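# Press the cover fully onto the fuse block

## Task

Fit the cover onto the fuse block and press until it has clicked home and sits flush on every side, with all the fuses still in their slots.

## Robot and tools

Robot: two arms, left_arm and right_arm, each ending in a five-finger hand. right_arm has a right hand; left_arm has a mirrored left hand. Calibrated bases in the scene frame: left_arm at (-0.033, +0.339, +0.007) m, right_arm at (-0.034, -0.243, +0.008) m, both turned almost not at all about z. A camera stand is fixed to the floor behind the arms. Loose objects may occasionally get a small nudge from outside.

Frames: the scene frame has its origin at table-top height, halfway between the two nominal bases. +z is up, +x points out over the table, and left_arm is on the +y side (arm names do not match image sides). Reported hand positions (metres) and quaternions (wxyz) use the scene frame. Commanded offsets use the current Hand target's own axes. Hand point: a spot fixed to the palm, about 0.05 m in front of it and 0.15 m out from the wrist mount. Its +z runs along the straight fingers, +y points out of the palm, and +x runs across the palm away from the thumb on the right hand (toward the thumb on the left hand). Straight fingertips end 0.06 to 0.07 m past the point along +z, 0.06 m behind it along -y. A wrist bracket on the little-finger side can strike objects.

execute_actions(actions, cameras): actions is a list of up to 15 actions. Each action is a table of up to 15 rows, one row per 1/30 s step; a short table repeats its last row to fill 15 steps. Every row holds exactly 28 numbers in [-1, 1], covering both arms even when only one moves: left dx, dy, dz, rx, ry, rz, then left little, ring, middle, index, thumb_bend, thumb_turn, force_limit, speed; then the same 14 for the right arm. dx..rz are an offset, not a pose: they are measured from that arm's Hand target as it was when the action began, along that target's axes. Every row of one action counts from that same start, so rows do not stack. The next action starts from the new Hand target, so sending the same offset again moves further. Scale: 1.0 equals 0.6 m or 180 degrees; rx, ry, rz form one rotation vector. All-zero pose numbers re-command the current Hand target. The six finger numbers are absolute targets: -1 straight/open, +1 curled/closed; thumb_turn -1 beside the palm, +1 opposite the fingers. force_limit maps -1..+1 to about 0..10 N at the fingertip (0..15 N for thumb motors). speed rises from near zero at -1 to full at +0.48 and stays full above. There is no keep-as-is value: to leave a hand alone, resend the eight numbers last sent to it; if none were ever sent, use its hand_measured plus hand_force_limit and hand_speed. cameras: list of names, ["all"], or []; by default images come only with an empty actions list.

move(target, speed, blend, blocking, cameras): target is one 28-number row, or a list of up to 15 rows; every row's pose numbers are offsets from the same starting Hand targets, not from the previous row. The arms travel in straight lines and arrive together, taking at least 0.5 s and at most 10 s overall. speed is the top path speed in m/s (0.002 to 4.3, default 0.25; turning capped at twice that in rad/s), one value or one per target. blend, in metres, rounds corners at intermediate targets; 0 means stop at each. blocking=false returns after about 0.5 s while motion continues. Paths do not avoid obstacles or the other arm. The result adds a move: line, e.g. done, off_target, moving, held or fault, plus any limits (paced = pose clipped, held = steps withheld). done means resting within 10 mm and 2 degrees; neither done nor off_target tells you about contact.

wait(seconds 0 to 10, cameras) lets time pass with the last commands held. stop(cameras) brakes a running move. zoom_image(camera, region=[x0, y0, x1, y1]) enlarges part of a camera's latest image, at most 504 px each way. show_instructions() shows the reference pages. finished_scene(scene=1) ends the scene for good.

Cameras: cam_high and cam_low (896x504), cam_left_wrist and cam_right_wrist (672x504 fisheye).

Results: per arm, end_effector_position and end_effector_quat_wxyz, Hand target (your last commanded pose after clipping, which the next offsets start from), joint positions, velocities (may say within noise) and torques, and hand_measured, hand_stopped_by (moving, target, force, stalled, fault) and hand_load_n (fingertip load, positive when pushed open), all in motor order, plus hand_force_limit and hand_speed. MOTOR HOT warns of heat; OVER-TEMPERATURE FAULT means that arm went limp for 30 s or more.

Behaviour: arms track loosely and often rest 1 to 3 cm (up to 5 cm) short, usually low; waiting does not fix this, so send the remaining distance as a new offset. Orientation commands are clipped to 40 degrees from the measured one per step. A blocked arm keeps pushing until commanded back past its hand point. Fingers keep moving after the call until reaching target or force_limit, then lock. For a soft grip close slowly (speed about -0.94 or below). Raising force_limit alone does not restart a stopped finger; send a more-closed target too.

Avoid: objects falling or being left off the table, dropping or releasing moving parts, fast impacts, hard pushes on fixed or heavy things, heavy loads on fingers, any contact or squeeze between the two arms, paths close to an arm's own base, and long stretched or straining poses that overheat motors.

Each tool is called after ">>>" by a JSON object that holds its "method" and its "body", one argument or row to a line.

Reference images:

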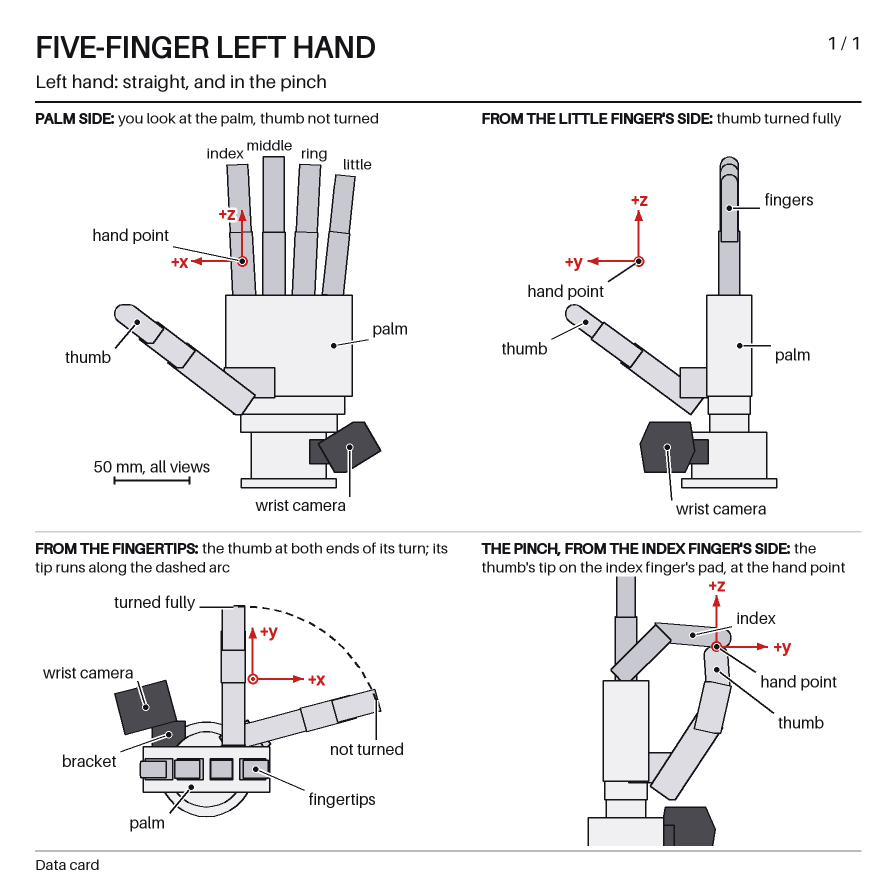

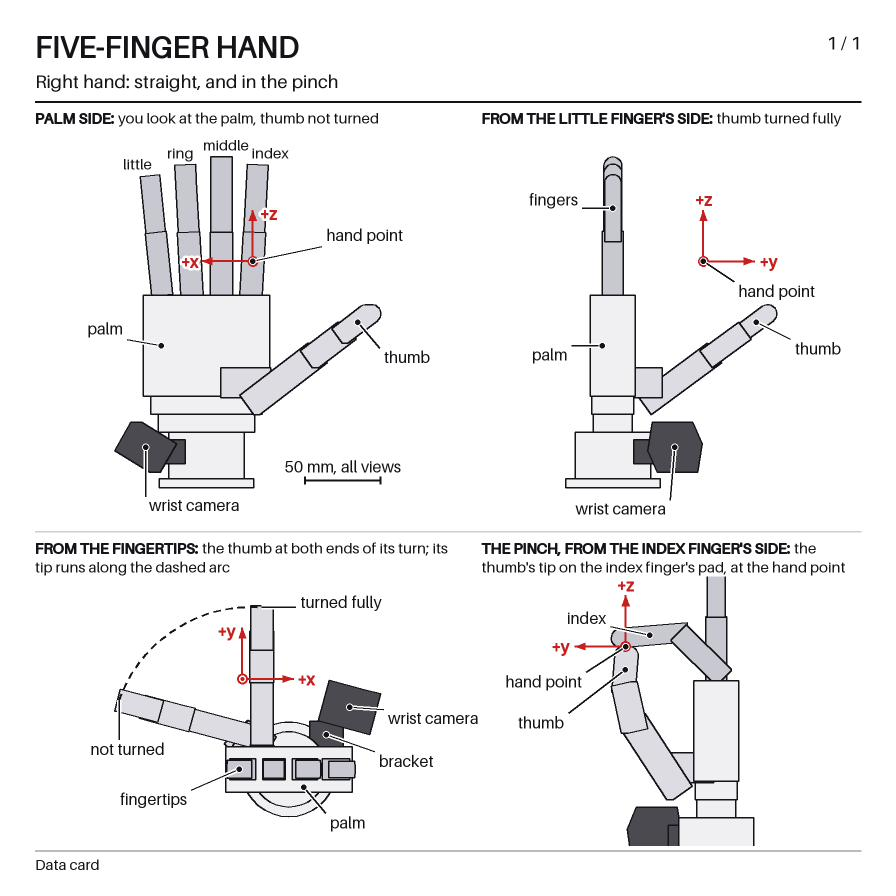

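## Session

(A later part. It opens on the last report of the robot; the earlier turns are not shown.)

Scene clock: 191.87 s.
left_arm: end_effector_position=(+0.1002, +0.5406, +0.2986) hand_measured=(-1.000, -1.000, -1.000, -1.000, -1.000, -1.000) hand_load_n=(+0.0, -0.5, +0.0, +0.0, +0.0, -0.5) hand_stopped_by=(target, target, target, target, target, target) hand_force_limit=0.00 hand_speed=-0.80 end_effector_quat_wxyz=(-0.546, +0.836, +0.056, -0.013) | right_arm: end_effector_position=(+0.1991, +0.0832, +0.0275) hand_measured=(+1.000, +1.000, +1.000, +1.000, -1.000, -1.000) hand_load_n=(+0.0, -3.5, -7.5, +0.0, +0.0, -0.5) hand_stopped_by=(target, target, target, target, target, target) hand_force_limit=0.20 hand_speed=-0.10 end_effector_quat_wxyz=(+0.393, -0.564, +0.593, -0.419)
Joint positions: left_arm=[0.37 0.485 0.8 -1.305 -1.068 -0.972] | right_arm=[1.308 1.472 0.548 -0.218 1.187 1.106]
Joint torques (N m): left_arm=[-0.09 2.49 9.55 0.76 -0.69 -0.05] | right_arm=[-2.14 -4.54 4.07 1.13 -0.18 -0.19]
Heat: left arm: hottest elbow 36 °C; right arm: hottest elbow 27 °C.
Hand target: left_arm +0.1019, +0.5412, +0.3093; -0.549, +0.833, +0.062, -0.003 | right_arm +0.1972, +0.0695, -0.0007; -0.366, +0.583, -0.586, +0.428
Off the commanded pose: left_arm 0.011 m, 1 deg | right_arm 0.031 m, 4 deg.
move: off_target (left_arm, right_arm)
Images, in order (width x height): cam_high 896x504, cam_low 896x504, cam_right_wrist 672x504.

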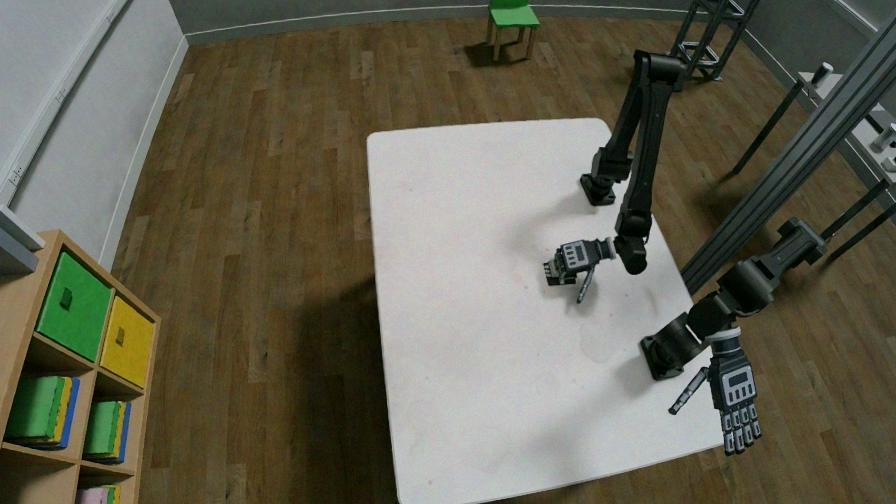

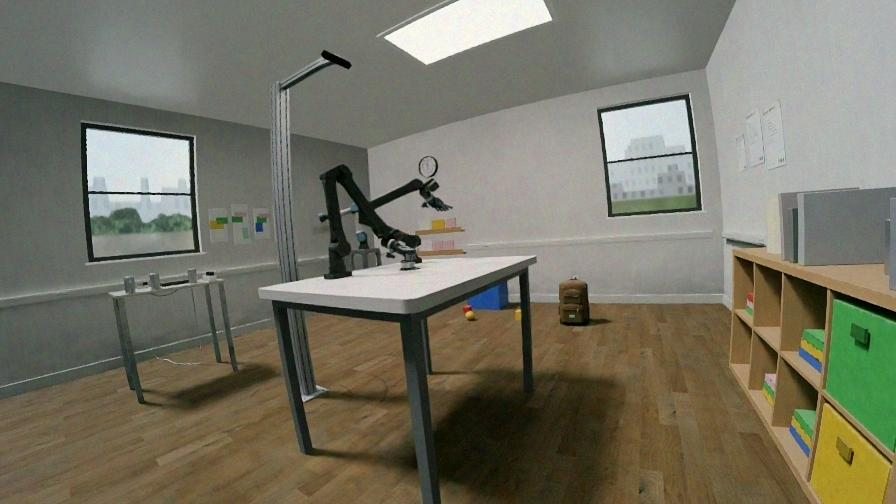

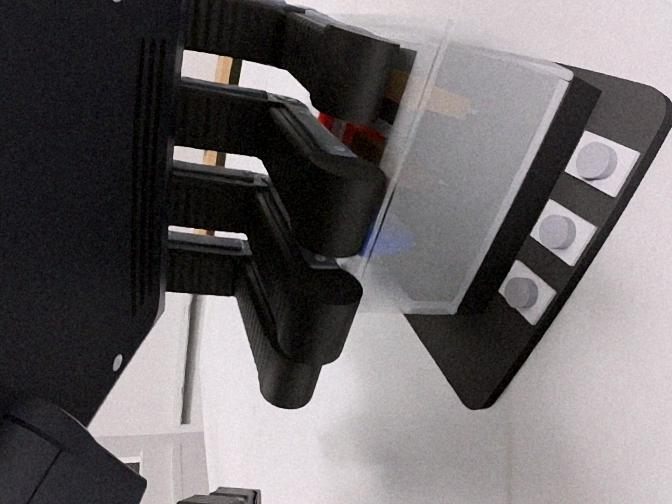

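>>> {"method": "move", "body": {
  "target": [0,0,0,0,0,0,-1,-1,-1,-1,-1,-1,0,-0.8,0.0,-0.0774,-0.0306,0,0,0,1,1,1,1,-1,-1,0.2,-0.1],
  "speed": 0.06
}}

>>> {"method": "move", "body": {
  "target": [0,0,0,0,0,0,-1,-1,-1,-1,-1,-1,0,-0.8,0.06,-0.1395,-0.055,0,0,0,1,1,1,1,-1,-1,0.2,-0.1],
  "cameras": ["all"],
  "speed": 0.12
}}

>>> {"method": "zoom_image", "body": {
  "camera": "cam_high",
  "region": [540, 250, 580, 290]
}}

>>> {"method": "zoom_image", "body": {
  "camera": "cam_low",
  "region": [396, 248, 424, 276]
}}

>>> {"method": "zoom_image", "body": {
  "camera": "cam_right_wrist",
  "region": [430, 210, 670, 450]
}}

Scene clock: 193.80 s.
left_arm: end_effector_position=(+0.1002, +0.5406, +0.2986) hand_measured=(-1.000, -1.000, -1.000, -1.000, -1.000, -1.000) hand_load_n=(+0.0, +0.0, +0.0, +0.0, +0.0, +0.0) hand_stopped_by=(target, target, target, target, target, target) hand_force_limit=0.00 hand_speed=-0.80 end_effector_quat_wxyz=(-0.546, +0.836, +0.056, -0.013) | right_arm: end_effector_position=(+0.1915, +0.0609, +0.0359) hand_measured=(+1.000, +1.000, +1.000, +1.000, -1.000, -1.000) hand_load_n=(+0.0, +0.0, +0.0, +0.0, +0.0, +0.0) hand_stopped_by=(target, target, target, target, target, target) hand_force_limit=0.20 hand_speed=-0.10 end_effector_quat_wxyz=(-0.358, +0.591, -0.579, +0.433)
Joint positions: left_arm=[0.37 0.485 0.8 -1.305 -1.068 -0.972] | right_arm=[1.308 1.401 0.548 -0.382 1.169 1.102]
Joint torques (N m): left_arm=[-0.26 2.49 9.47 0.72 -0.7 -0.04] | right_arm=[-2.2 -9.58 8.66 0.46 0.61 -0.18]
Heat: left arm: hottest elbow 36 °C; right arm: hottest elbow 26 °C.
Hand target: left_arm +0.1019, +0.5412, +0.3093; -0.549, +0.833, +0.062, -0.003 | right_arm +0.1974, +0.0729, +0.0492; -0.366, +0.583, -0.586, +0.428
Off the commanded pose: left_arm 0.011 m, 1 deg | right_arm 0.019 m, 2 deg.
move: off_target (left_arm, right_arm)

Scene clock: 195.40 s.
left_arm: end_effector_position=(+0.1002, +0.5406, +0.2986) hand_measured=(-1.000, -1.000, -1.000, -1.000, -1.000, -1.000) hand_load_n=(+0.0, +0.0, +0.0, +0.0, +0.0, +0.0) hand_stopped_by=(target, target, target, target, target, target) hand_force_limit=0.00 hand_speed=-0.80 end_effector_quat_wxyz=(-0.546, +0.836, +0.056, -0.013) | right_arm: end_effector_position=(+0.1893, +0.0328, +0.1235) hand_measured=(+1.000, +1.000, +1.000, +1.000, -1.000, -1.000) hand_load_n=(+0.0, +0.0, +0.0, +0.0, +0.0, -0.5) hand_stopped_by=(target, target, target, target, target, target) hand_force_limit=0.20 hand_speed=-0.10 end_effector_quat_wxyz=(-0.356, +0.595, -0.576, +0.434)
Joint positions: left_arm=[0.37 0.485 0.8 -1.305 -1.068 -0.972] | right_arm=[1.292 1.103 0.598 -0.693 1.162 1.052]
Joint torques (N m): left_arm=[0.03 2.73 9.52 0.77 -0.68 -0.06] | right_arm=[-2.14 -6.3 11.48 0.44 0.61 -0.14]
Heat: left arm: hottest elbow 36 °C; right arm: hottest elbow 27 °C.
Hand target: left_arm +0.1019, +0.5412, +0.3093; -0.549, +0.833, +0.062, -0.003 | right_arm +0.1960, +0.0435, +0.1416; -0.366, +0.583, -0.586, +0.428
Off the commanded pose: left_arm 0.011 m, 1 deg | right_arm 0.022 m, 2 deg.
move: off_target (left_arm, right_arm)

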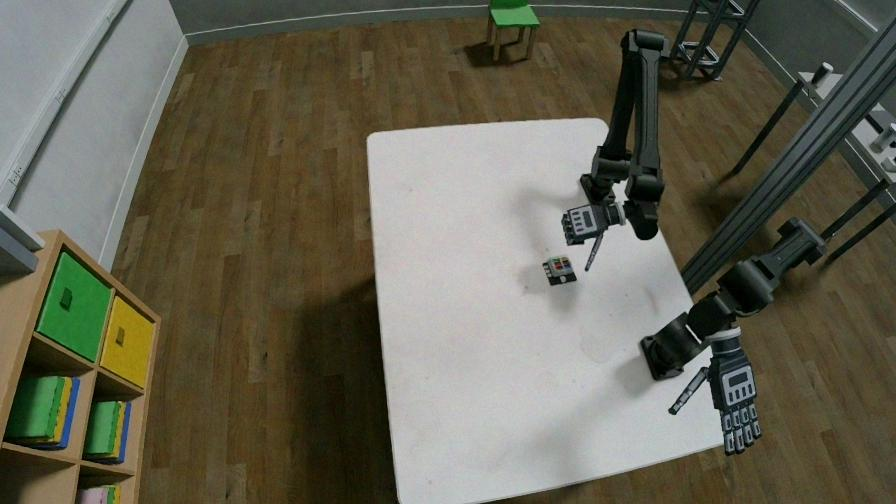

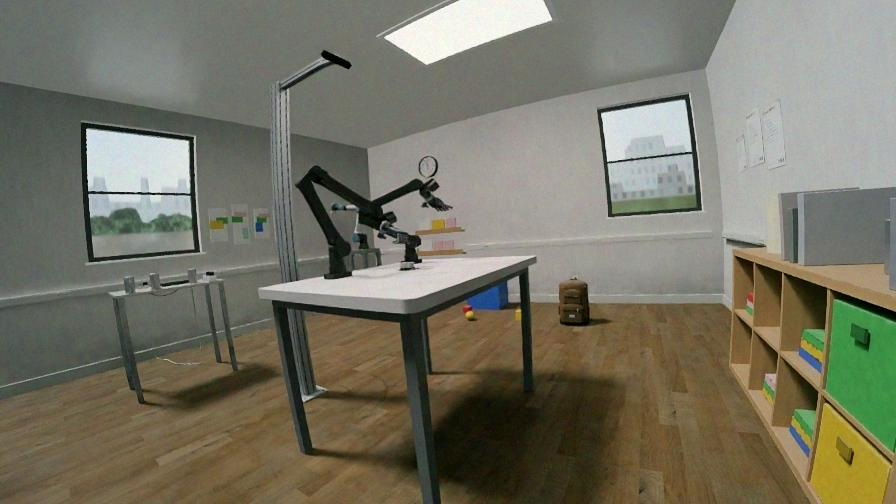

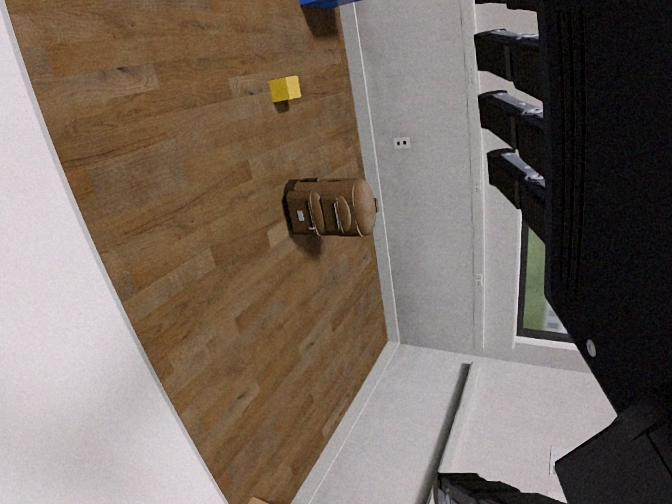

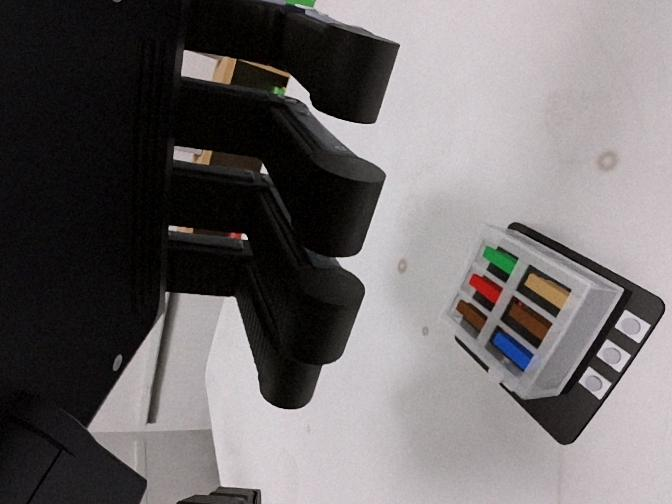

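Scaled by 12.600 from the camera's 896x504 image, which has a finer 1280x720 frame.

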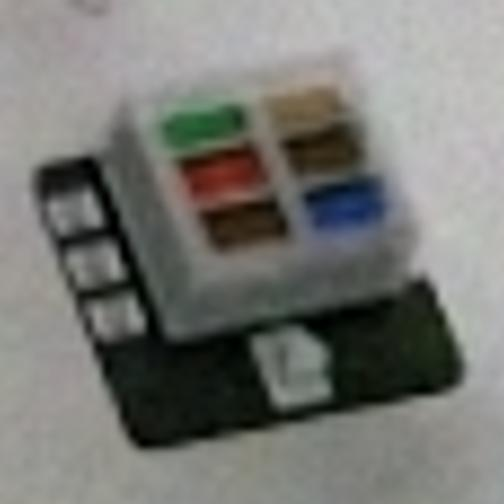

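Scaled by 18.000 from the camera's 896x504 image, which has a finer 1280x720 frame.

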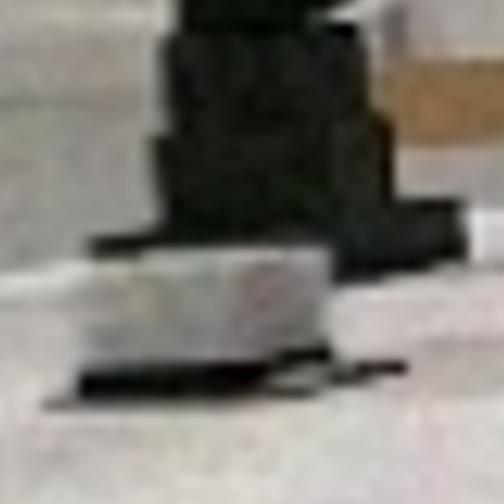

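Scaled by 2.100 from the camera's 672x504 image, which has a finer 960x720 frame.

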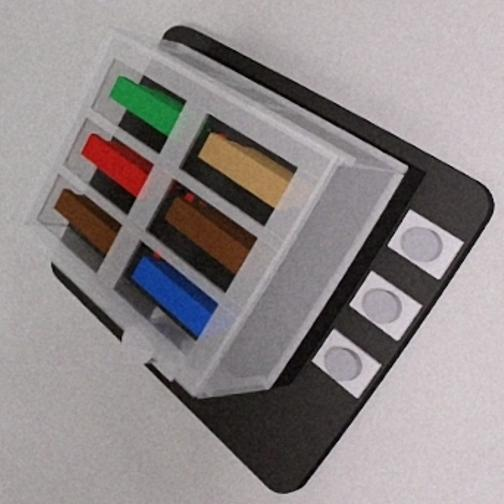

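>>> {"method": "zoom_image", "body": {
  "camera": "cam_right_wrist",
  "region": [470, 200, 560, 290]
}}

>>> {"method": "zoom_image", "body": {
  "camera": "cam_right_wrist",
  "region": [550, 220, 650, 320]
}}

>>> {"method": "zoom_image", "body": {
  "camera": "cam_right_wrist",
  "region": [430, 310, 530, 410]
}}

Scaled by 5.600 from the camera's 672x504 image, which has a finer 960x720 frame.

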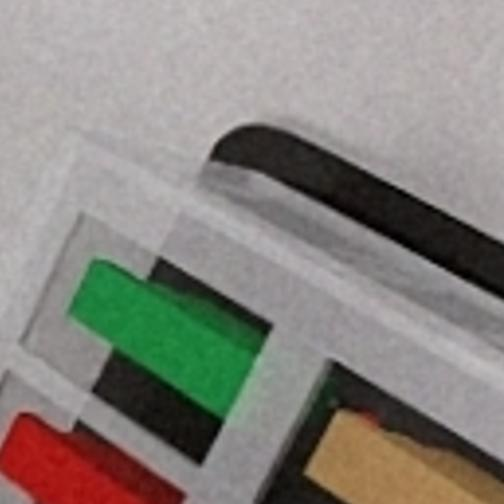

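Scaled by 5.040 from the camera's 672x504 image, which has a finer 960x720 frame.

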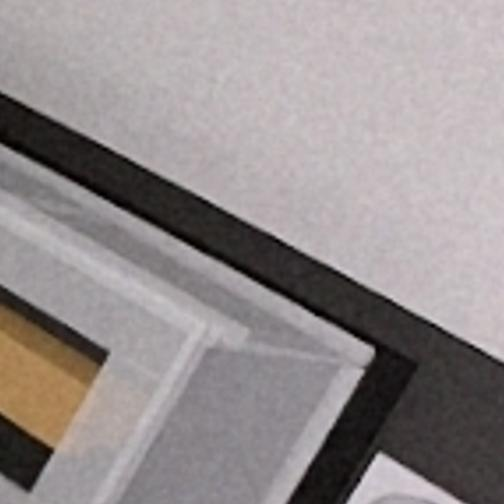

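Scaled by 5.040 from the camera's 672x504 image, which has a finer 960x720 frame.

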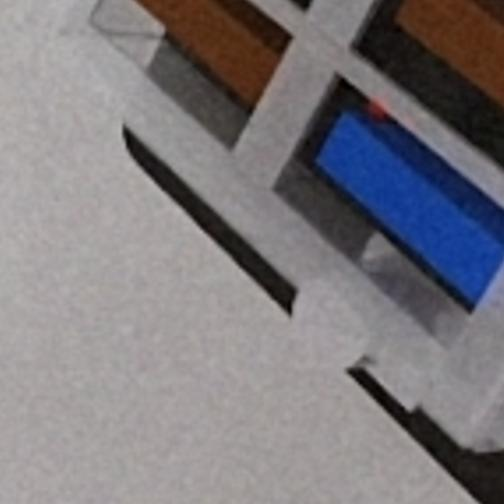

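>>> {"method": "finished_scene", "body": {

}}

The scene is finished: the task was done.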